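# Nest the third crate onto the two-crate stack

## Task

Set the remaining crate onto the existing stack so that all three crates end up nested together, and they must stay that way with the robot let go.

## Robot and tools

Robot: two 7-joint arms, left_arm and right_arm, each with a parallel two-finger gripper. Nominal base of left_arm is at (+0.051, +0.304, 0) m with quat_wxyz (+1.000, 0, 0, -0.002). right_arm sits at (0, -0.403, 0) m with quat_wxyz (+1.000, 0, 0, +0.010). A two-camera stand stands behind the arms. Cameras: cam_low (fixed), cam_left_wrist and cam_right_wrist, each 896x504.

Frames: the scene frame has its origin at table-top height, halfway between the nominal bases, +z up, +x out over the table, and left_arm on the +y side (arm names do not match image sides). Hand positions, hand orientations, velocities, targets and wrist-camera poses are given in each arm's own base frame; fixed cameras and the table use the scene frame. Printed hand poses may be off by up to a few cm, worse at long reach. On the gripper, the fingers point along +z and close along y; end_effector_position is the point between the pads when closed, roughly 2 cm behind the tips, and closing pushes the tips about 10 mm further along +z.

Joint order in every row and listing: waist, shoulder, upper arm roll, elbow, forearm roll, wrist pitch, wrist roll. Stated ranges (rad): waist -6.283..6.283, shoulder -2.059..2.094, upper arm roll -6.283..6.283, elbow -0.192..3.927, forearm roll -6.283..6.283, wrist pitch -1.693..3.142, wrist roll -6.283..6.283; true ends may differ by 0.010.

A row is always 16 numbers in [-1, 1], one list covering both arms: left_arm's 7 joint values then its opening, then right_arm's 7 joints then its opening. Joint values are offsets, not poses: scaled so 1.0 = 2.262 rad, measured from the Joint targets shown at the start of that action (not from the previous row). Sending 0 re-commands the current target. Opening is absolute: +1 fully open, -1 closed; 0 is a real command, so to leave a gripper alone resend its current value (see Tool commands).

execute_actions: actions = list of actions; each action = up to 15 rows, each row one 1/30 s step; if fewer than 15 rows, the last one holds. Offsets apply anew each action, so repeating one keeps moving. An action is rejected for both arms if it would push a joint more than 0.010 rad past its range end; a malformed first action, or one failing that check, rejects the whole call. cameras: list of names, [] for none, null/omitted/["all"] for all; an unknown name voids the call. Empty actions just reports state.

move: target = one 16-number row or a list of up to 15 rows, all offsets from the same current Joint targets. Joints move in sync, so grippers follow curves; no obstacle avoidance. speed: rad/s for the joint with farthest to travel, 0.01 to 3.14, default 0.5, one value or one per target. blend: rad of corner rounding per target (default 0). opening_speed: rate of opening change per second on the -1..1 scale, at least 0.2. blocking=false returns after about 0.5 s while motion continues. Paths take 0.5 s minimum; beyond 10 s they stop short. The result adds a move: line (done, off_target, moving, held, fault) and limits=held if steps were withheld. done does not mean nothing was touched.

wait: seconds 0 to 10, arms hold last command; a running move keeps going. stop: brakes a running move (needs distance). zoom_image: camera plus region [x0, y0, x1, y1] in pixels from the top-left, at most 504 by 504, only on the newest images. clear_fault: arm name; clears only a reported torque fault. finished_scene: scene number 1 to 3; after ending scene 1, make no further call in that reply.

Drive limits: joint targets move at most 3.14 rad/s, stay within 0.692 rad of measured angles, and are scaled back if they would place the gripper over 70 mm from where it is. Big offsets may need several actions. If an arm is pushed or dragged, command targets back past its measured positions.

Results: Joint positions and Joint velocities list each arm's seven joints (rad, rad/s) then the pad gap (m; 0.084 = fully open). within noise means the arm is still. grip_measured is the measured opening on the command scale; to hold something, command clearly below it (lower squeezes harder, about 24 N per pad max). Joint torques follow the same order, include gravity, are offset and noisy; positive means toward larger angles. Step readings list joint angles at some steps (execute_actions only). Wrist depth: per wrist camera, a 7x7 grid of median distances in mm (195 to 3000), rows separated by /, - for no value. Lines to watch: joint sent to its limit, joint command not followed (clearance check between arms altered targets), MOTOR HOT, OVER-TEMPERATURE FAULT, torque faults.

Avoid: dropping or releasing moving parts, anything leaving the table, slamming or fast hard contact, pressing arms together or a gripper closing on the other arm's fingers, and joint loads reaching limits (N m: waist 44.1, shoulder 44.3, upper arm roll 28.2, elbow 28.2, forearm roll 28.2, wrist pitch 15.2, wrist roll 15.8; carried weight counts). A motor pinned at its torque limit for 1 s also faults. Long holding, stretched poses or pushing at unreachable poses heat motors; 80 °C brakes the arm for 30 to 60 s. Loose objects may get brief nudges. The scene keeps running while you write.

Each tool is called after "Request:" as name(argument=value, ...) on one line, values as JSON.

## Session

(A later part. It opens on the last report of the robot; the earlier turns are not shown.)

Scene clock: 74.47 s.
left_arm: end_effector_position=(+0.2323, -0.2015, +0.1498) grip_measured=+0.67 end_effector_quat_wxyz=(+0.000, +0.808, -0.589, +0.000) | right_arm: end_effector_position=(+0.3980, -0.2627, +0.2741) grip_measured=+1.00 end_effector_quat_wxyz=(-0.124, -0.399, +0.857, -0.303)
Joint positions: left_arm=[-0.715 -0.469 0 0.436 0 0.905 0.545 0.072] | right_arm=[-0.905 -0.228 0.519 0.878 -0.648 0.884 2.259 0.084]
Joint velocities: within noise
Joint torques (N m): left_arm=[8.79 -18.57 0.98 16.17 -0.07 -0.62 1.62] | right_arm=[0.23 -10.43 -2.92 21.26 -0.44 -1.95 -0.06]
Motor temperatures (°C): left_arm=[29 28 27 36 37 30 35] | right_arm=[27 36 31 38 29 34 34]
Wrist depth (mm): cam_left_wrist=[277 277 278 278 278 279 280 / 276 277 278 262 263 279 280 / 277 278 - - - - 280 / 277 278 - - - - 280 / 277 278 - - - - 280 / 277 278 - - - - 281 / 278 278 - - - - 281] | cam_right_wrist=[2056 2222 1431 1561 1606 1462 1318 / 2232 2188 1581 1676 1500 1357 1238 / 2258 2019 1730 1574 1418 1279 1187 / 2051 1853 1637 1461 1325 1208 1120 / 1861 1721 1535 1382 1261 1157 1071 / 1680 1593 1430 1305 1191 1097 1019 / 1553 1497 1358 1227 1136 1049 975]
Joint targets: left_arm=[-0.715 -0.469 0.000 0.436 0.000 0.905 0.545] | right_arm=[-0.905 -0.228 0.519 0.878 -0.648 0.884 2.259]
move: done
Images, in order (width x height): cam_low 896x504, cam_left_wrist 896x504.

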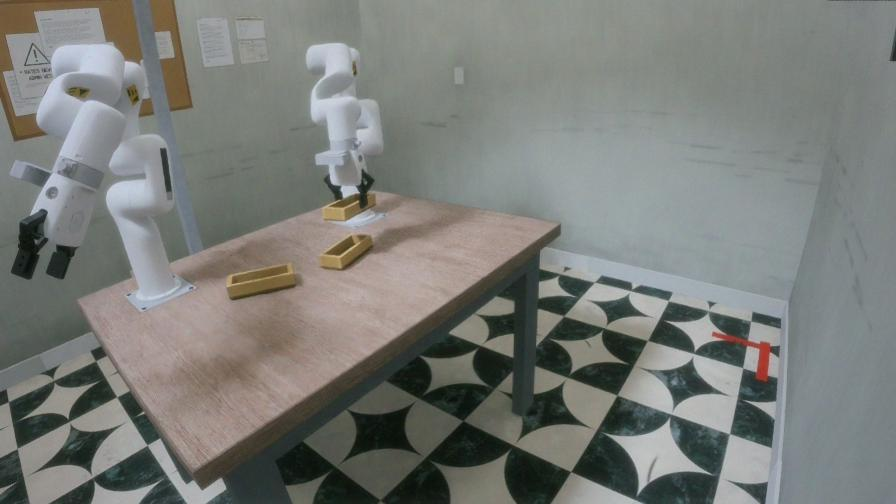

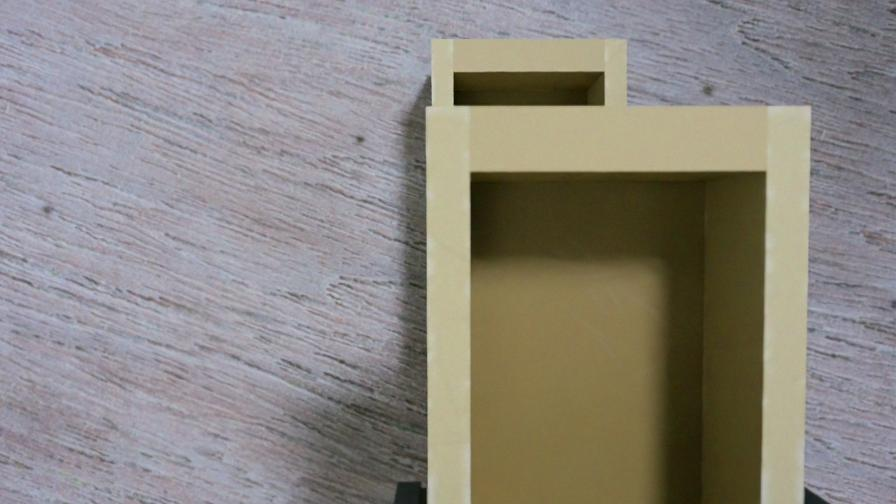

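Request:
move(target=[[-0.0323,0.1082,0,0.0397,0,-0.0685,-0.0323,-1,0,0,0,0,0,0,0,1],[-0.0323,0.1488,0,0.0242,0,-0.1245,-0.0323,-1,0,0,0,0,0,0,0,1]], speed=[0.3,0.1], cameras=["cam_left_wrist","cam_low"])

Request:
zoom_image(camera="cam_low", region=[290, 180, 410, 290])

Scene clock: 82.80 s.
left_arm: end_effector_position=(+0.2484, -0.2493, +0.0798) grip_measured=+0.67 end_effector_quat_wxyz=(+0.000, +0.808, -0.589, +0.000) | right_arm: end_effector_position=(+0.3980, -0.2627, +0.2741) grip_measured=+1.00 end_effector_quat_wxyz=(-0.124, -0.399, +0.857, -0.303)
Joint positions: left_arm=[-0.788 -0.132 0 0.49 0 0.624 0.472 0.072] | right_arm=[-0.905 -0.228 0.519 0.878 -0.648 0.884 2.259 0.084]
Joint velocities: within noise
Joint torques (N m): left_arm=[-9.8 -10.09 0.21 13.52 -0.04 -5.27 -1.3] | right_arm=[1.17 -10.52 -2.96 21.33 -0.5 -1.96 -0.08]
Motor temperatures (°C): left_arm=[29 28 27 37 37 30 35] | right_arm=[27 36 31 38 29 34 34]
Wrist depth (mm): cam_left_wrist=[208 208 208 209 209 210 210 / 208 208 209 209 209 209 210 / 208 208 - - - - 210 / 208 209 - - - - 210 / 208 209 - - - - 210 / 209 209 - - - - 210 / 209 209 - - - - 211] | cam_right_wrist=[2082 2239 1426 1553 1616 1443 1327 / 2223 2186 1582 1668 1506 1355 1241 / 2297 2026 1738 1579 1416 1293 1186 / 2044 1833 1623 1469 1332 1215 1120 / 1859 1711 1535 1393 1271 1160 1071 / 1701 1591 1431 1294 1191 1096 1017 / 1565 1502 1342 1236 1135 1057 977]
Joint targets: left_arm=[-0.788 -0.132 0.000 0.490 0.000 0.623 0.472] | right_arm=[-0.905 -0.228 0.519 0.878 -0.648 0.884 2.259]
move: done
Images, in order (width x height): cam_low 896x504, cam_left_wrist 896x504.

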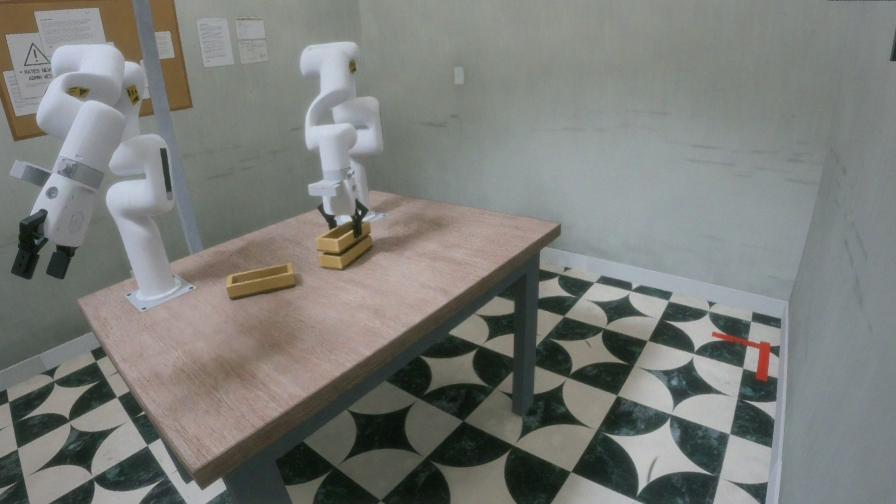

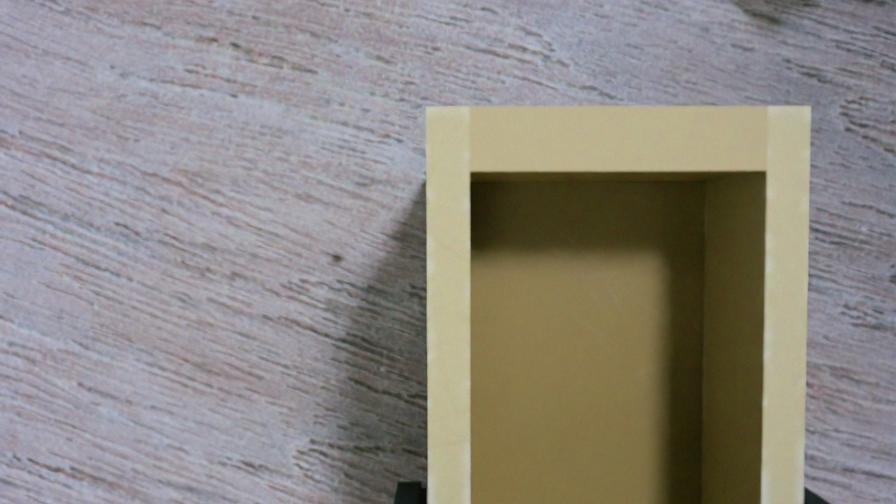

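Scaled by 4.200 from the camera's 896x504 image, which has a finer 1280x720 frame.

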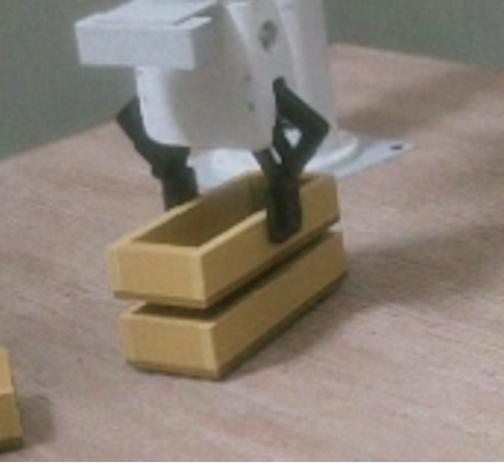

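Request:
move(target=[0,0.0097,0,-0.0024,0,-0.0121,0,-1,0,0,0,0,0,0,0,1], speed=0.02, cameras=[])

Request:
move(target=[0,0.0033,0,-0.0009,0,-0.0042,0,0.55,0,0,0,0,0,0,0,1], speed=0.01, cameras=["cam_left_wrist","cam_low"])

Request:
zoom_image(camera="cam_low", region=[290, 180, 410, 290])

Scene clock: 85.67 s.
left_arm: end_effector_position=(+0.2484, -0.2494, +0.0724) grip_measured=+0.67 end_effector_quat_wxyz=(+0.000, +0.808, -0.589, +0.000) | right_arm: end_effector_position=(+0.3980, -0.2627, +0.2741) grip_measured=+1.00 end_effector_quat_wxyz=(-0.124, -0.399, +0.857, -0.303)
Joint positions: left_arm=[-0.788 -0.11 0 0.485 0 0.596 0.472 0.072] | right_arm=[-0.905 -0.228 0.519 0.878 -0.648 0.884 2.259 0.084]
Joint velocities: within noise
Joint torques (N m): left_arm=[-9.34 -10.7 -0.66 13.32 -0.23 -5.2 -1.23] | right_arm=[1.66 -10.49 -3.01 21.21 -0.56 -1.97 -0.08]
Motor temperatures (°C): left_arm=[29 28 27 36 37 31 35] | right_arm=[27 36 31 38 29 34 34]
Wrist depth (mm): cam_left_wrist=[200 201 201 201 202 202 202 / 201 201 201 201 202 202 202 / 201 201 - - - - 203 / 201 201 - - - - 203 / 201 201 - - - - 203 / 201 201 - - - - 203 / 201 202 202 - - - 203] | cam_right_wrist=[2102 2213 1432 1576 1619 1443 1322 / 2239 2183 1598 1665 1491 1346 1235 / 2274 2000 1738 1573 1422 1293 1185 / 2068 1852 1634 1460 1326 1206 1116 / 1873 1715 1531 1384 1261 1165 1070 / 1705 1580 1428 1290 1189 1096 1017 / 1559 1490 1345 1236 1143 1056 973]
Joint targets: left_arm=[-0.788 -0.110 0.000 0.485 0.000 0.596 0.472] | right_arm=[-0.905 -0.228 0.519 0.878 -0.648 0.884 2.259]
move: done
No camera images: "cameras" was empty.

Scene clock: 86.83 s.
left_arm: end_effector_position=(+0.2483, -0.2493, +0.0698) grip_measured=+0.67 end_effector_quat_wxyz=(+0.000, +0.808, -0.589, +0.000) | right_arm: end_effector_position=(+0.3980, -0.2627, +0.2741) grip_measured=+1.00 end_effector_quat_wxyz=(-0.124, -0.399, +0.857, -0.303)
Joint positions: left_arm=[-0.788 -0.103 0 0.483 0 0.587 0.472 0.072] | right_arm=[-0.905 -0.228 0.519 0.878 -0.648 0.884 2.259 0.084]
Joint velocities: within noise
Joint torques (N m): left_arm=[-9.24 -9.46 -0.73 11.76 -0.11 -4.88 -1.16] | right_arm=[1.91 -10.41 -2.94 21.23 -0.34 -1.95 -0.06]
Motor temperatures (°C): left_arm=[29 28 27 36 37 31 35] | right_arm=[27 36 31 38 29 34 34]
Wrist depth (mm): cam_left_wrist=[198 198 198 199 199 199 200 / 198 198 199 199 199 200 200 / 198 199 199 - - - 200 / 198 199 199 - - - 200 / 199 199 199 - - - 200 / 199 199 199 - - - 201 / 199 199 199 - - - 201] | cam_right_wrist=[2086 2224 1439 1565 1615 1458 1318 / 2219 2197 1590 1675 1489 1351 1250 / 2287 2014 1744 1561 1419 1292 1180 / 2086 1823 1628 1458 1327 1218 1115 / 1841 1713 1525 1385 1266 1166 1069 / 1704 1589 1431 1303 1190 1102 1021 / 1563 1486 1349 1244 1135 1054 974]
Joint targets: left_arm=[-0.788 -0.103 0.000 0.483 0.000 0.587 0.472] | right_arm=[-0.905 -0.228 0.519 0.878 -0.648 0.884 2.259]
move: done
Images, in order (width x height): cam_low 896x504, cam_left_wrist 896x504.

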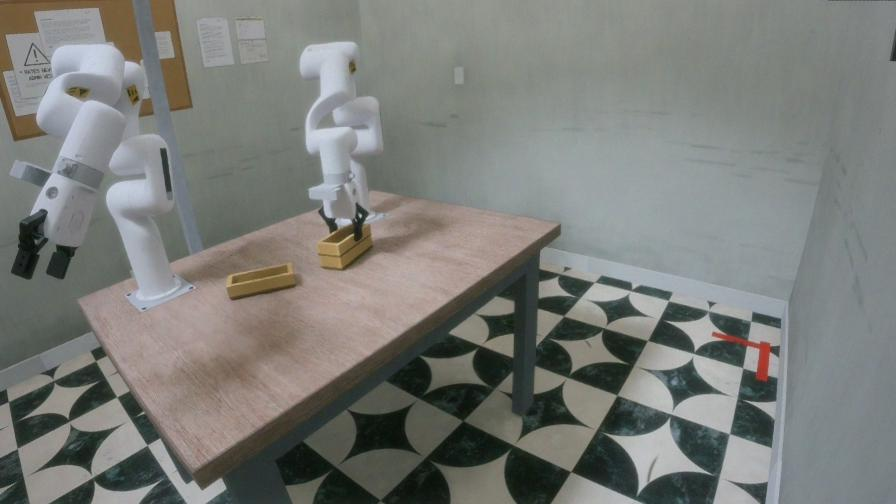

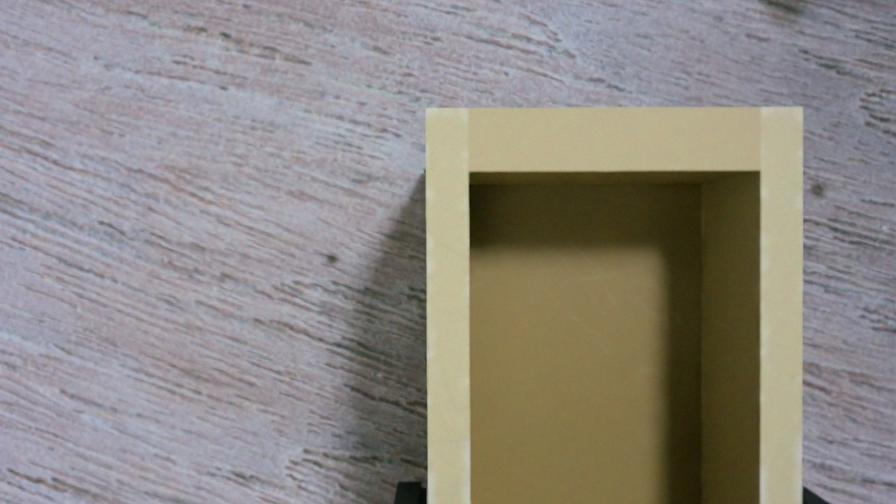

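Scaled by 4.200 from the camera's 896x504 image, which has a finer 1280x720 frame.

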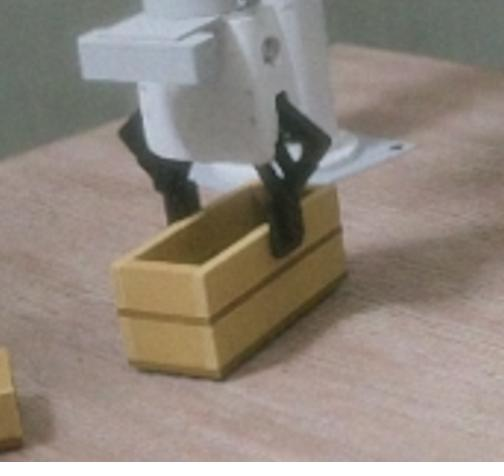

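Request:
move(target=[0,0,0,0,0,0,0,1,0,0,0,0,0,0,0,1], opening_speed=0.4, cameras=["cam_left_wrist"])

Request:
move(target=[[0,-0.0536,0,0.0187,0,0.0719,0,1,0,0,0,0,0,0,0,1],[0,-0.1116,0,0.0670,0,0.1782,0,1,0,0,0,0,0,0,0,1]], speed=[0.2,0.4], blend=0.02, cameras=["cam_left_wrist","cam_low"])

Request:
zoom_image(camera="cam_left_wrist", region=[400, 150, 700, 320])

Request:
zoom_image(camera="cam_low", region=[290, 180, 410, 290])

Scene clock: 91.10 s.
left_arm: end_effector_position=(+0.2483, -0.2493, +0.0697) grip_measured=+1.00 end_effector_quat_wxyz=(+0.000, +0.808, -0.589, +0.000) | right_arm: end_effector_position=(+0.3980, -0.2627, +0.2741) grip_measured=+1.00 end_effector_quat_wxyz=(-0.124, -0.399, +0.857, -0.303)
Joint positions: left_arm=[-0.788 -0.103 0 0.483 0 0.587 0.472 0.084] | right_arm=[-0.905 -0.228 0.519 0.878 -0.648 0.884 2.259 0.084]
Joint velocities: within noise
Joint torques (N m): left_arm=[-8.71 -13.56 -0.77 13.91 -0.26 -3.98 -1.01] | right_arm=[2.5 -10.42 -2.87 21.31 -0.47 -1.97 -0.1]
Motor temperatures (°C): left_arm=[29 28 27 36 37 31 35] | right_arm=[27 36 31 38 29 34 34]
Wrist depth (mm): cam_left_wrist=[198 198 198 199 199 199 199 / 198 198 199 199 199 199 200 / 198 198 198 - - - 200 / 198 199 199 - - - 200 / 198 199 199 - - - 200 / 199 199 199 - - - 200 / 199 199 199 - - - 201] | cam_right_wrist=[2073 2228 1446 1566 1621 1444 1313 / 2224 2174 1596 1661 1508 1363 1239 / 2310 2032 1744 1565 1426 1297 1185 / 2058 1832 1634 1464 1326 1208 1111 / 1845 1718 1538 1379 1257 1159 1072 / 1717 1584 1430 1297 1193 1100 1019 / 1553 1483 1352 1235 1140 1053 970]
Joint targets: left_arm=[-0.788 -0.103 0.000 0.483 0.000 0.587 0.472] | right_arm=[-0.905 -0.228 0.519 0.878 -0.648 0.884 2.259]
move: done
Images, in order (width x height): cam_left_wrist 896x504.

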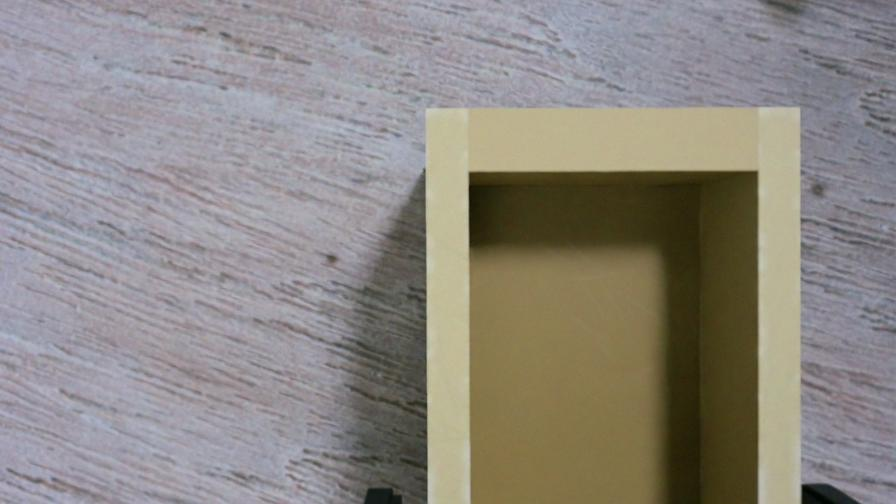

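Scene clock: 93.10 s.
left_arm: end_effector_position=(+0.2485, -0.2495, +0.1852) grip_measured=+1.00 end_effector_quat_wxyz=(+0.000, +0.808, -0.589, +0.000) | right_arm: end_effector_position=(+0.3980, -0.2627, +0.2741) grip_measured=+1.00 end_effector_quat_wxyz=(-0.124, -0.399, +0.857, -0.303)
Joint positions: left_arm=[-0.788 -0.355 0 0.634 0 0.989 0.472 0.084] | right_arm=[-0.905 -0.228 0.519 0.878 -0.648 0.884 2.259 0.084]
Joint velocities: within noise
Joint torques (N m): left_arm=[-8.61 -22.13 -0.52 22.47 -0.01 -0.51 -1.01] | right_arm=[2.82 -10.43 -2.89 21.27 -0.39 -2 -0.11]
Motor temperatures (°C): left_arm=[29 28 27 36 37 31 35] | right_arm=[27 36 31 38 29 34 34]
Wrist depth (mm): cam_left_wrist=[312 312 313 314 314 300 315 / 312 312 314 314 314 315 315 / 313 313 313 314 314 315 315 / 312 313 313 268 268 315 316 / 313 313 314 269 269 316 316 / 313 314 314 269 269 315 316 / 313 313 314 269 269 316 316] | cam_right_wrist=[2064 2228 1427 1570 1624 1447 1317 / 2210 2181 1585 1664 1507 1365 1236 / 2273 2017 1749 1567 1407 1290 1179 / 2062 1835 1628 1465 1318 1205 1122 / 1877 1726 1535 1378 1253 1158 1070 / 1682 1591 1415 1304 1190 1107 1018 / 1558 1488 1348 1236 1133 1051 967]
Joint targets: left_arm=[-0.788 -0.355 0.000 0.634 0.000 0.990 0.472] | right_arm=[-0.905 -0.228 0.519 0.878 -0.648 0.884 2.259]
move: done
Images, in order (width x height): cam_low 896x504, cam_left_wrist 896x504.

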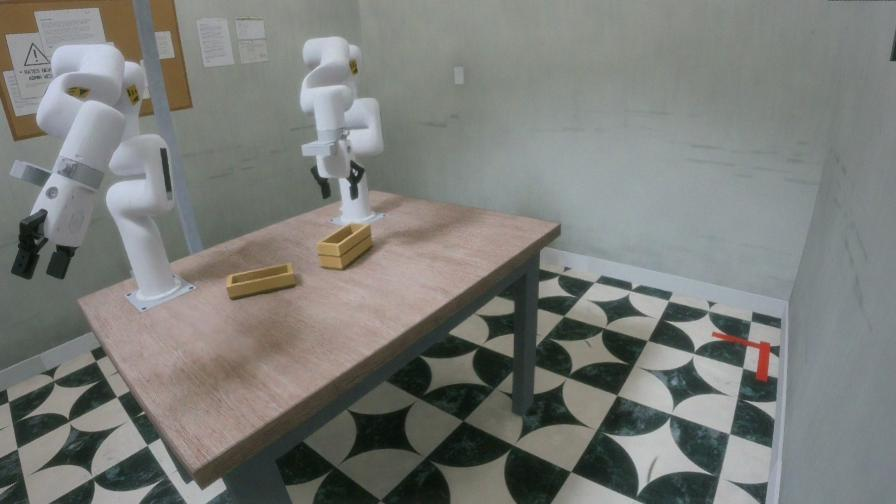

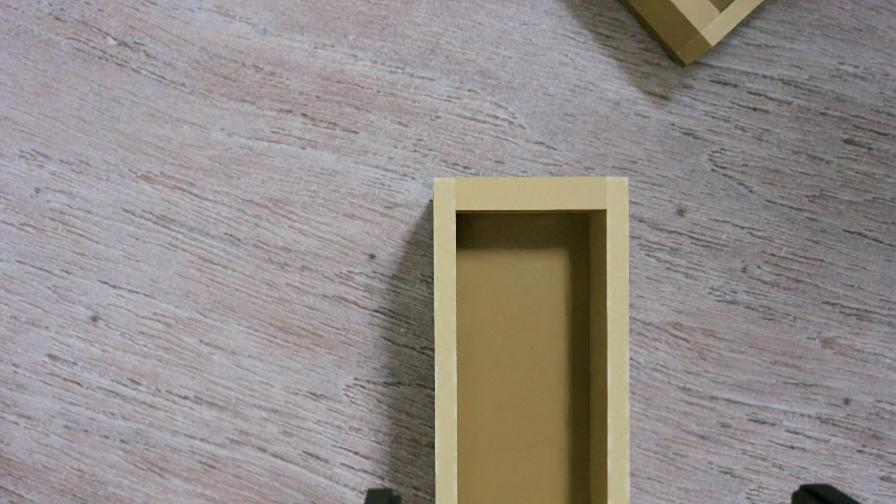

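Scaled by 1.680 from the camera's 896x504 image, which has a finer 1280x720 frame.

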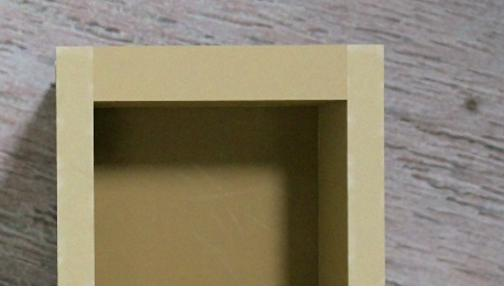

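Scaled by 4.200 from the camera's 896x504 image, which has a finer 1280x720 frame.

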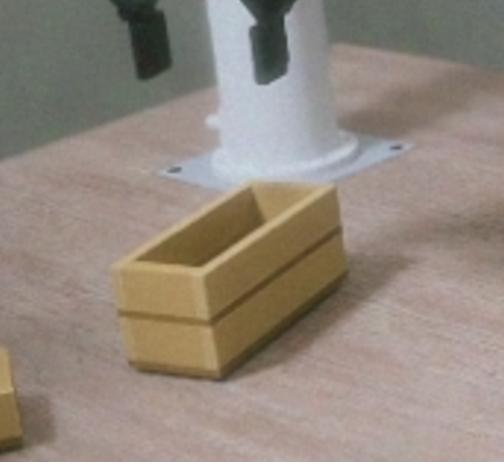

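Request:
move(target=[[-0.1732,0.2968,0,0.2905,0,-0.0063,0.1941,1,0,0,0,0,0,0,0,1],[-0.1732,0.3451,0,0.2642,0,-0.0809,0.1941,1,0,0,0,0,0,0,0,1],[-0.1732,0.3694,0,0.2579,0,-0.1115,0.1941,1,0,0,0,0,0,0,0,1],[-0.1732,0.3888,0,0.2557,0,-0.1331,0.1941,1,0,0,0,0,0,0,0,1]], speed=[0.5,0.25,0.2,0.2], blend=0.02, cameras=["cam_left_wrist"])

Request:
move(target=[0,0,0,0,0,0,0,-0.4,0,0,0,0,0,0,0,1], opening_speed=0.4, cameras=["cam_left_wrist"])

Scene clock: 99.70 s.
left_arm: end_effector_position=(+0.2084, -0.5043, +0.0278) grip_measured=+1.00 end_effector_quat_wxyz=(+0.000, -0.502, +0.865, +0.000) | right_arm: end_effector_position=(+0.3980, -0.2627, +0.2741) grip_measured=+1.00 end_effector_quat_wxyz=(-0.124, -0.399, +0.857, -0.303)
Joint positions: left_arm=[-1.179 0.524 0 1.213 0 0.689 0.911 0.084] | right_arm=[-0.905 -0.228 0.519 0.878 -0.648 0.884 2.259 0.084]
Joint velocities: within noise
Joint torques (N m): left_arm=[-9.61 -28.44 1.39 13.88 -0.18 -5.08 1.47] | right_arm=[3.67 -10.49 -2.88 21.3 -0.46 -2.02 -0.13]
Motor temperatures (°C): left_arm=[29 28 27 37 37 31 35] | right_arm=[27 36 31 38 29 34 34]
Wrist depth (mm): cam_left_wrist=[- - - - - - - / - - - - - - - / - - - - - - - / - - - - - - - / - - - - - - - / - - - - - - - / - - - - - - -] | cam_right_wrist=[2093 2217 1435 1564 1608 1448 1322 / 2239 2167 1594 1660 1496 1355 1242 / 2253 2040 1741 1567 1419 1292 1185 / 2042 1823 1623 1465 1330 1212 1119 / 1868 1716 1525 1387 1265 1161 1075 / 1706 1589 1427 1307 1183 1096 1020 / 1569 1508 1356 1235 1134 1053 976]
Joint targets: left_arm=[-1.179 0.524 0.000 1.213 0.000 0.689 0.911] | right_arm=[-0.905 -0.228 0.519 0.878 -0.648 0.884 2.259]
move: done
Images, in order (width x height): cam_left_wrist 896x504.

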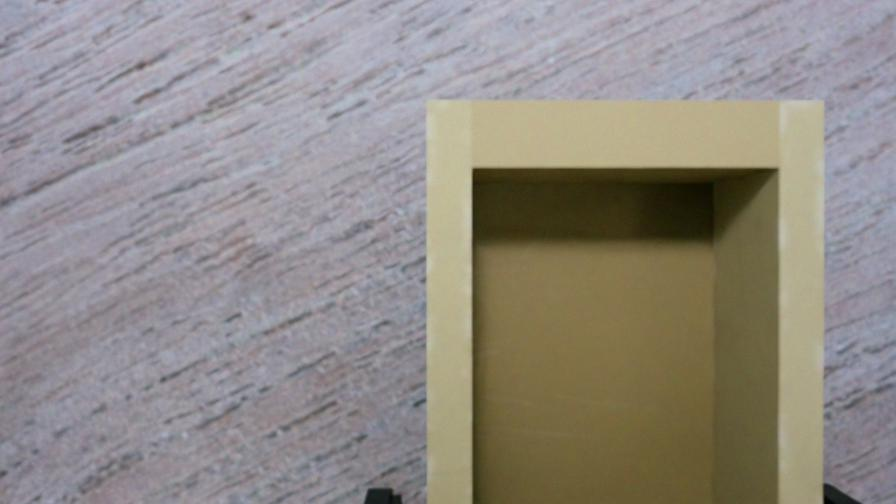

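Scene clock: 103.40 s.
left_arm: end_effector_position=(+0.2083, -0.5043, +0.0278) grip_measured=+0.68 end_effector_quat_wxyz=(+0.000, -0.502, +0.865, +0.000) | right_arm: end_effector_position=(+0.3980, -0.2627, +0.2741) grip_measured=+1.00 end_effector_quat_wxyz=(-0.124, -0.399, +0.857, -0.303)
Joint positions: left_arm=[-1.179 0.524 0 1.213 0 0.689 0.911 0.072] | right_arm=[-0.905 -0.228 0.519 0.878 -0.648 0.884 2.259 0.084]
Joint velocities: within noise
Joint torques (N m): left_arm=[-9.14 -29.41 1.06 14.77 -0.12 -3.14 1.43] | right_arm=[4.4 -10.43 -2.88 21.32 -0.5 -2.04 -0.06]
Motor temperatures (°C): left_arm=[29 28 27 37 37 31 35] | right_arm=[27 36 31 39 29 34 34]
Wrist depth (mm): cam_left_wrist=[- - - - - - - / - - - - - - - / - - - - - - - / - - - - - - - / - - - - - - - / - - - - - - - / - - - - - - -] | cam_right_wrist=[2078 2234 1431 1592 1616 1460 1319 / 2225 2171 1588 1670 1505 1361 1236 / 2276 2001 1733 1573 1413 1286 1186 / 2027 1848 1628 1462 1320 1218 1119 / 1868 1711 1532 1382 1267 1164 1070 / 1701 1579 1425 1284 1187 1097 1025 / 1553 1501 1354 1236 1140 1055 974]
Joint targets: left_arm=[-1.179 0.524 0.000 1.213 0.000 0.689 0.911] | right_arm=[-0.905 -0.228 0.519 0.878 -0.648 0.884 2.259]
move: done
Images, in order (width x height): cam_left_wrist 896x504.

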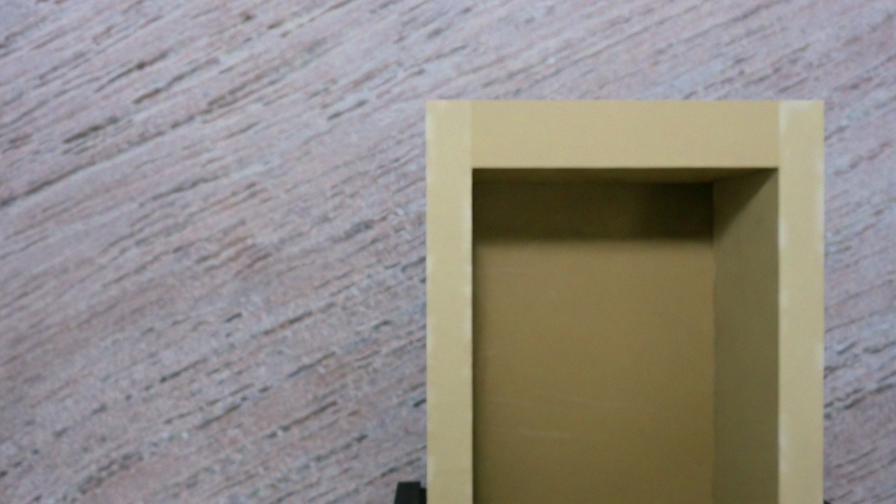

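Request:
move(target=[[0,-0.0194,0,0.0022,0,0.0216,0,-1,0,0,0,0,0,0,0,1],[0,-0.0437,0,0.0085,0,0.0522,0,-1,0,0,0,0,0,0,0,1],[0,-0.092,0,0.0348,0,0.1268,0,-1,0,0,0,0,0,0,0,1],[0.1732,-0.3786,0,-0.2680,0,0.1106,-0.1941,-1,0,0,0,0,0,0,0,1]], speed=[0.15,0.25,0.3,0.4], blend=[0.02,0.02,0.02,0], opening_speed=2, cameras=["cam_left_wrist"])

Request:
move(target=[[0,0.0479,0,-0.0360,0,-0.0839,0,-1,0,0,0,0,0,0,0,1],[0,0.0600,0,-0.0413,0,-0.1013,0,-1,0,0,0,0,0,0,0,1]], speed=[0.2,0.05], cameras=["cam_left_wrist","cam_low"])

Request:
zoom_image(camera="cam_low", region=[290, 180, 410, 290])

Scene clock: 108.70 s.
left_arm: end_effector_position=(+0.2486, -0.2496, +0.1699) grip_measured=+0.68 end_effector_quat_wxyz=(+0.000, +0.808, -0.589, +0.000) | right_arm: end_effector_position=(+0.3980, -0.2627, +0.2741) grip_measured=+1.00 end_effector_quat_wxyz=(-0.124, -0.399, +0.857, -0.303)
Joint positions: left_arm=[-0.788 -0.332 0 0.607 0 0.939 0.472 0.072] | right_arm=[-0.905 -0.228 0.519 0.878 -0.648 0.884 2.259 0.084]
Joint velocities: within noise
Joint torques (N m): left_arm=[9.18 -22.86 0.82 16.61 -0.23 -5.13 -1.45] | right_arm=[5.06 -10.38 -2.85 21.37 -0.5 -2.07 -0.08]
Motor temperatures (°C): left_arm=[29 28 27 37 37 31 35] | right_arm=[27 36 31 39 29 34 34]
Wrist depth (mm): cam_left_wrist=[297 297 297 298 299 300 300 / 297 297 298 298 299 300 300 / 297 297 - - - - 301 / 297 298 - - - - 300 / 297 298 - - - - 300 / 298 298 - - - - 301 / 298 298 - - - - 301] | cam_right_wrist=[2094 2216 1429 1561 1617 1451 1323 / 2220 2195 1589 1667 1499 1362 1244 / 2284 2013 1733 1567 1416 1285 1191 / 2061 1833 1619 1466 1317 1207 1125 / 1862 1716 1531 1383 1262 1161 1074 / 1703 1577 1423 1299 1185 1093 1018 / 1564 1490 1350 1243 1138 1054 974]
Joint targets: left_arm=[-0.788 -0.332 0.000 0.607 0.000 0.939 0.472] | right_arm=[-0.905 -0.228 0.519 0.878 -0.648 0.884 2.259]
move: done
Images, in order (width x height): cam_left_wrist 896x504.

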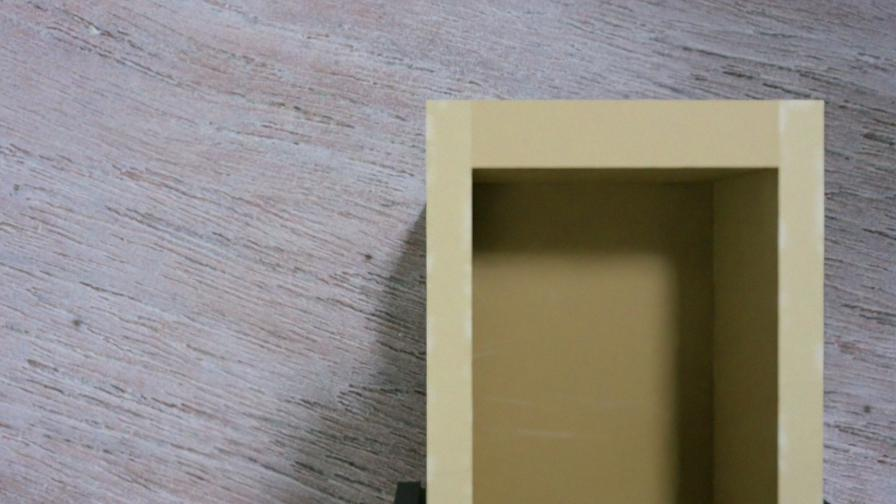

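Scene clock: 110.83 s.
left_arm: end_effector_position=(+0.2486, -0.2496, +0.1039) grip_measured=+0.68 end_effector_quat_wxyz=(+0.000, +0.808, -0.589, +0.000) | right_arm: end_effector_position=(+0.3980, -0.2627, +0.2741) grip_measured=+1.00 end_effector_quat_wxyz=(-0.124, -0.399, +0.857, -0.303)
Joint positions: left_arm=[-0.788 -0.197 0 0.513 0 0.71 0.472 0.072] | right_arm=[-0.905 -0.228 0.519 0.878 -0.648 0.884 2.259 0.084]
Joint velocities: within noise
Joint torques (N m): left_arm=[8.71 -9.41 0.53 14.5 -0.1 -5.14 -1.32] | right_arm=[5.5 -10.43 -2.83 21.35 -0.44 -2.03 -0.13]
Motor temperatures (°C): left_arm=[29 28 27 37 37 31 35] | right_arm=[27 36 31 39 29 34 34]
Wrist depth (mm): cam_left_wrist=[232 232 232 233 233 233 234 / 232 232 232 233 233 234 234 / 232 232 - - - - 234 / 232 233 - - - - 234 / 232 233 - - - - 235 / 232 233 - - - - 235 / 232 233 - - - - 235] | cam_right_wrist=[2098 2200 1447 1572 1618 1445 1317 / 2210 2189 1587 1669 1491 1351 1239 / 2279 1998 1738 1573 1413 1291 1181 / 2060 1836 1621 1461 1328 1215 1117 / 1845 1710 1531 1382 1261 1160 1075 / 1698 1584 1427 1291 1185 1104 1020 / 1558 1498 1359 1239 1134 1054 970]
Joint targets: left_arm=[-0.788 -0.197 0.000 0.513 0.000 0.710 0.472] | right_arm=[-0.905 -0.228 0.519 0.878 -0.648 0.884 2.259]
move: done
Images, in order (width x height): cam_low 896x504, cam_left_wrist 896x504.

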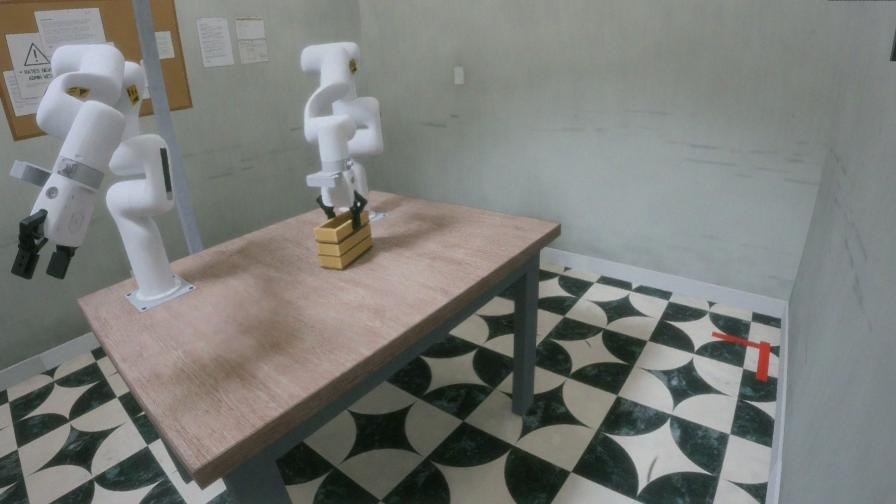

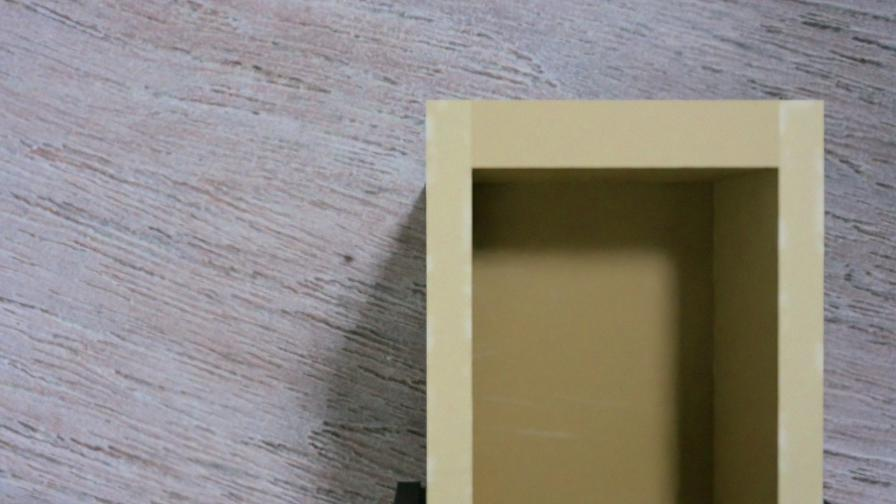

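Scaled by 4.200 from the camera's 896x504 image, which has a finer 1280x720 frame.

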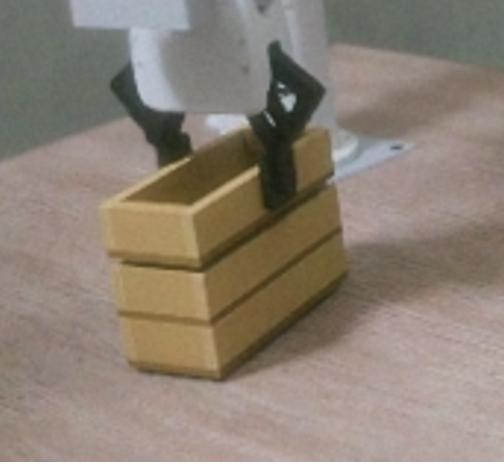

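Request:
move(target=[0,0.0063,0,-0.0026,0,-0.0089,0,-1,0,0,0,0,0,0,0,1], speed=0.02, cameras=["cam_left_wrist","cam_low"])

Request:
zoom_image(camera="cam_low", region=[290, 180, 410, 290])

Scene clock: 113.03 s.
left_arm: end_effector_position=(+0.2486, -0.2496, +0.0983) grip_measured=+0.68 end_effector_quat_wxyz=(+0.000, +0.808, -0.589, +0.000) | right_arm: end_effector_position=(+0.3980, -0.2627, +0.2741) grip_measured=+1.00 end_effector_quat_wxyz=(-0.124, -0.399, +0.857, -0.303)
Joint positions: left_arm=[-0.788 -0.182 0 0.507 0 0.69 0.472 0.072] | right_arm=[-0.905 -0.228 0.519 0.878 -0.648 0.884 2.259 0.084]
Joint velocities: within noise
Joint torques (N m): left_arm=[8.32 -9.77 0.46 14.16 -0.1 -5.25 -1.22] | right_arm=[5.86 -10.25 -2.93 21.38 -0.49 -2.11 -0.12]
Motor temperatures (°C): left_arm=[29 28 27 37 37 31 35] | right_arm=[27 36 31 39 29 34 34]
Wrist depth (mm): cam_left_wrist=[226 226 227 227 227 228 228 / 226 226 227 227 228 228 228 / 226 227 - - - - 228 / 227 227 - - - - 229 / 227 227 - - - - 229 / 227 227 - - - - 229 / 227 227 - - - - 229] | cam_right_wrist=[2097 2217 1441 1564 1609 1452 1314 / 2253 2180 1593 1669 1499 1358 1244 / 2298 2018 1737 1583 1415 1296 1182 / 2049 1823 1623 1461 1327 1216 1115 / 1857 1709 1527 1391 1263 1162 1073 / 1687 1581 1432 1295 1181 1099 1019 / 1564 1498 1355 1230 1135 1050 969]
Joint targets: left_arm=[-0.788 -0.182 0.000 0.507 0.000 0.689 0.472] | right_arm=[-0.905 -0.228 0.519 0.878 -0.648 0.884 2.259]
move: done
Images, in order (width x height): cam_low 896x504, cam_left_wrist 896x504.

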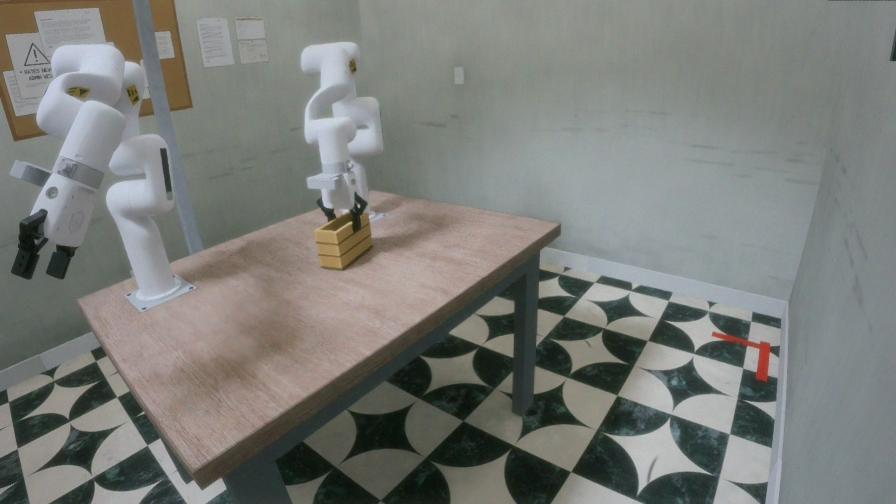

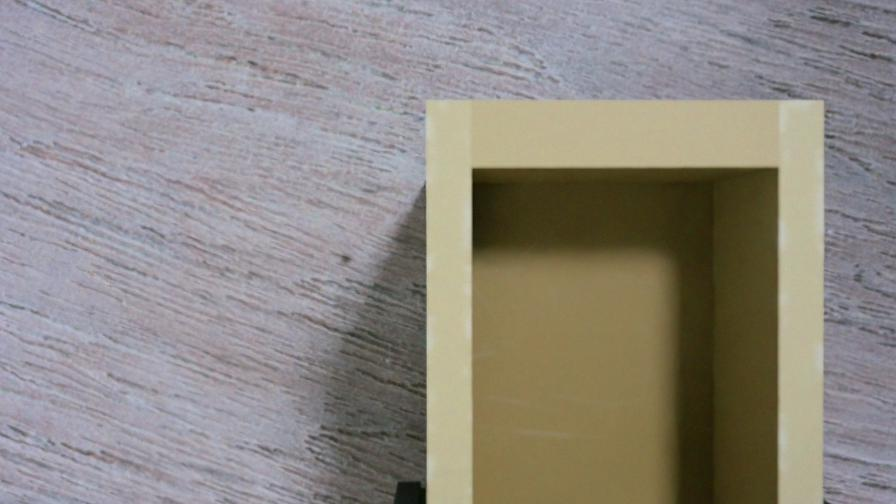

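Scaled by 4.200 from the camera's 896x504 image, which has a finer 1280x720 frame.

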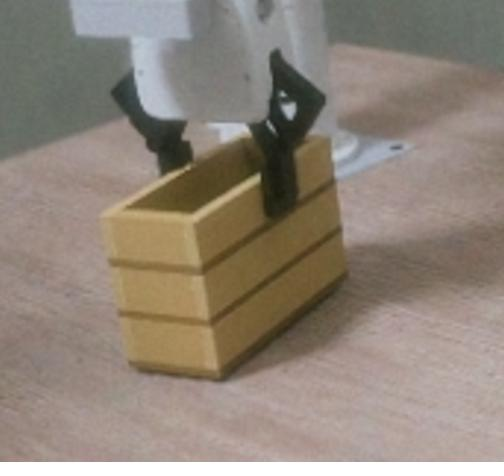

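Request:
move(target=[0,0,0,0,0,0,0,1,0,0,0,0,0,0,0,1], opening_speed=0.4, cameras=["cam_left_wrist"])

Request:
move(target=[[0,-0.0184,0,0.008,0,0.0263,0,1,0,0,0,0,0,0,0,1],[0,-0.0662,0,0.0439,0,0.1102,0,1,0,0,0,0,0,0,0,1],[0,-0.15,0,0.06,0,0.21,0,1,0,0,0,0,0,0,0,1]], speed=0.25, blend=0.02, cameras=["cam_left_wrist","cam_low"])

Request:
zoom_image(camera="cam_low", region=[290, 180, 410, 290])

Scene clock: 119.80 s.
left_arm: end_effector_position=(+0.2486, -0.2496, +0.0983) grip_measured=+1.00 end_effector_quat_wxyz=(+0.000, +0.808, -0.589, +0.000) | right_arm: end_effector_position=(+0.3980, -0.2627, +0.2741) grip_measured=+1.00 end_effector_quat_wxyz=(-0.124, -0.399, +0.857, -0.303)
Joint positions: left_arm=[-0.788 -0.182 0 0.507 0 0.689 0.472 0.084] | right_arm=[-0.905 -0.228 0.519 0.878 -0.648 0.884 2.259 0.084]
Joint velocities: within noise
Joint torques (N m): left_arm=[7.26 -11.73 -0.34 17.12 -0.01 -3.99 -1] | right_arm=[6.76 -10.39 -2.83 21.42 -0.49 -2.1 -0.14]
Motor temperatures (°C): left_arm=[29 28 27 36 37 31 35] | right_arm=[27 36 31 39 29 34 34]
Wrist depth (mm): cam_left_wrist=[226 226 227 227 228 228 228 / 226 226 227 227 227 228 228 / 226 227 - - - - 229 / 226 227 - - - - 229 / 227 227 - - - - 229 / 227 227 - - - - 229 / 227 227 - - - - 229] | cam_right_wrist=[2064 2226 1435 1565 1597 1432 1315 / 2227 2175 1588 1674 1506 1359 1234 / 2289 2008 1750 1569 1410 1292 1179 / 2054 1836 1625 1460 1319 1205 1119 / 1863 1721 1527 1384 1269 1160 1074 / 1704 1592 1430 1302 1198 1096 1018 / 1555 1484 1344 1242 1135 1051 971]
Joint targets: left_arm=[-0.788 -0.182 0.000 0.507 0.000 0.689 0.472] | right_arm=[-0.905 -0.228 0.519 0.878 -0.648 0.884 2.259]
move: done
Images, in order (width x height): cam_left_wrist 896x504.

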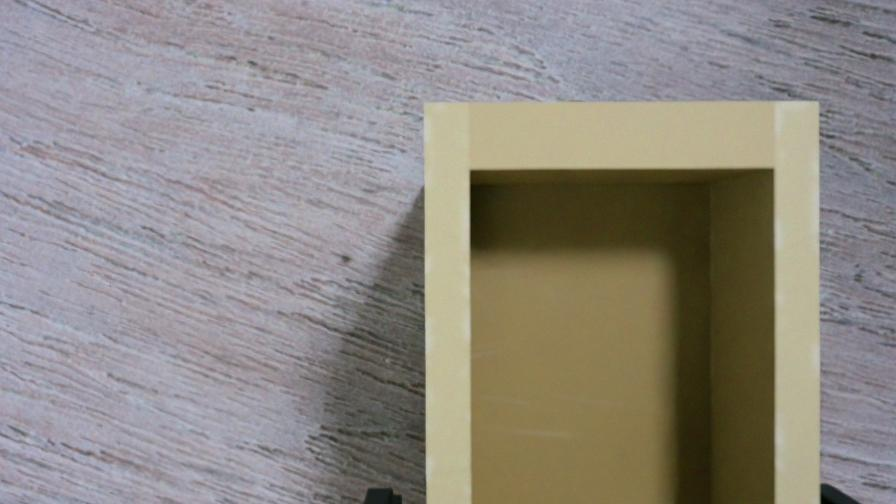

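Scene clock: 122.23 s.
left_arm: end_effector_position=(+0.2264, -0.2274, +0.2316) grip_measured=+1.00 end_effector_quat_wxyz=(+0.000, +0.808, -0.589, +0.000) | right_arm: end_effector_position=(+0.3980, -0.2627, +0.2741) grip_measured=+1.00 end_effector_quat_wxyz=(-0.124, -0.399, +0.857, -0.303)
Joint positions: left_arm=[-0.788 -0.521 0 0.643 0 1.164 0.472 0.084] | right_arm=[-0.905 -0.228 0.519 0.878 -0.648 0.884 2.259 0.084]
Joint velocities: within noise
Joint torques (N m): left_arm=[7.03 -17.86 -0.44 23.15 0.04 -0.52 -0.95] | right_arm=[7.26 -10.25 -3.01 21.37 -0.33 -2.12 -0.13]
Motor temperatures (°C): left_arm=[29 28 27 37 37 31 35] | right_arm=[27 36 31 39 29 34 34]
Wrist depth (mm): cam_left_wrist=[358 359 359 360 360 362 362 / 358 358 359 359 360 360 362 / 358 359 359 280 361 361 362 / 358 359 359 280 361 362 363 / 359 359 360 280 361 362 362 / 359 360 360 280 362 362 363 / 359 360 361 280 361 361 363] | cam_right_wrist=[2072 2218 1439 1556 1612 1447 1319 / 2279 2194 1592 1673 1506 1360 1232 / 2284 1998 1749 1572 1409 1285 1187 / 2076 1832 1640 1459 1319 1221 1119 / 1855 1697 1521 1396 1258 1156 1071 / 1690 1588 1430 1296 1183 1096 1019 / 1562 1496 1355 1239 1139 1052 971]
Joint targets: left_arm=[-0.788 -0.522 0.000 0.643 0.000 1.164 0.472] | right_arm=[-0.905 -0.228 0.519 0.878 -0.648 0.884 2.259]
move: done
Images, in order (width x height): cam_low 896x504, cam_left_wrist 896x504.

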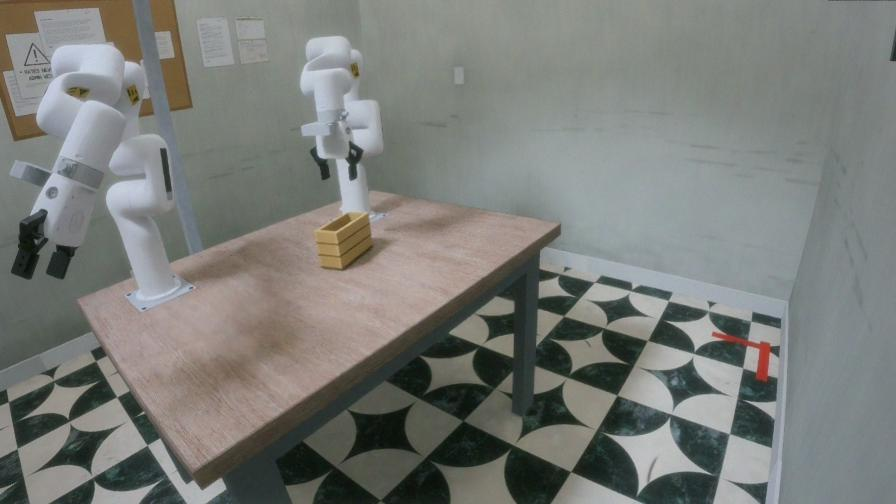

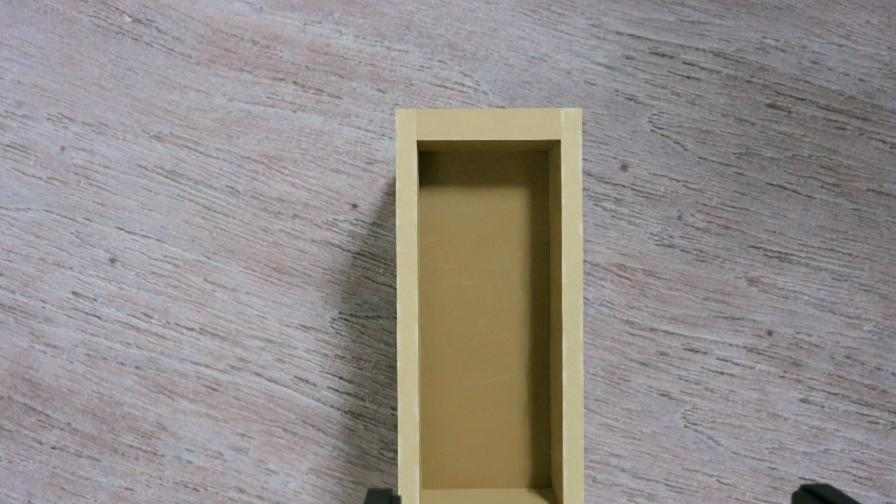

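Scaled by 4.200 from the camera's 896x504 image, which has a finer 1280x720 frame.

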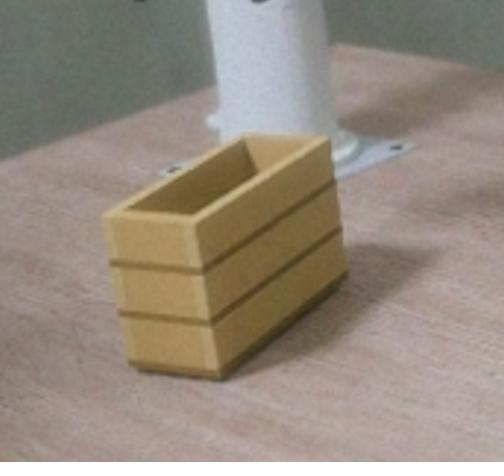

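Request:
finished_scene(scene=2)

The scene is finished: the task was done.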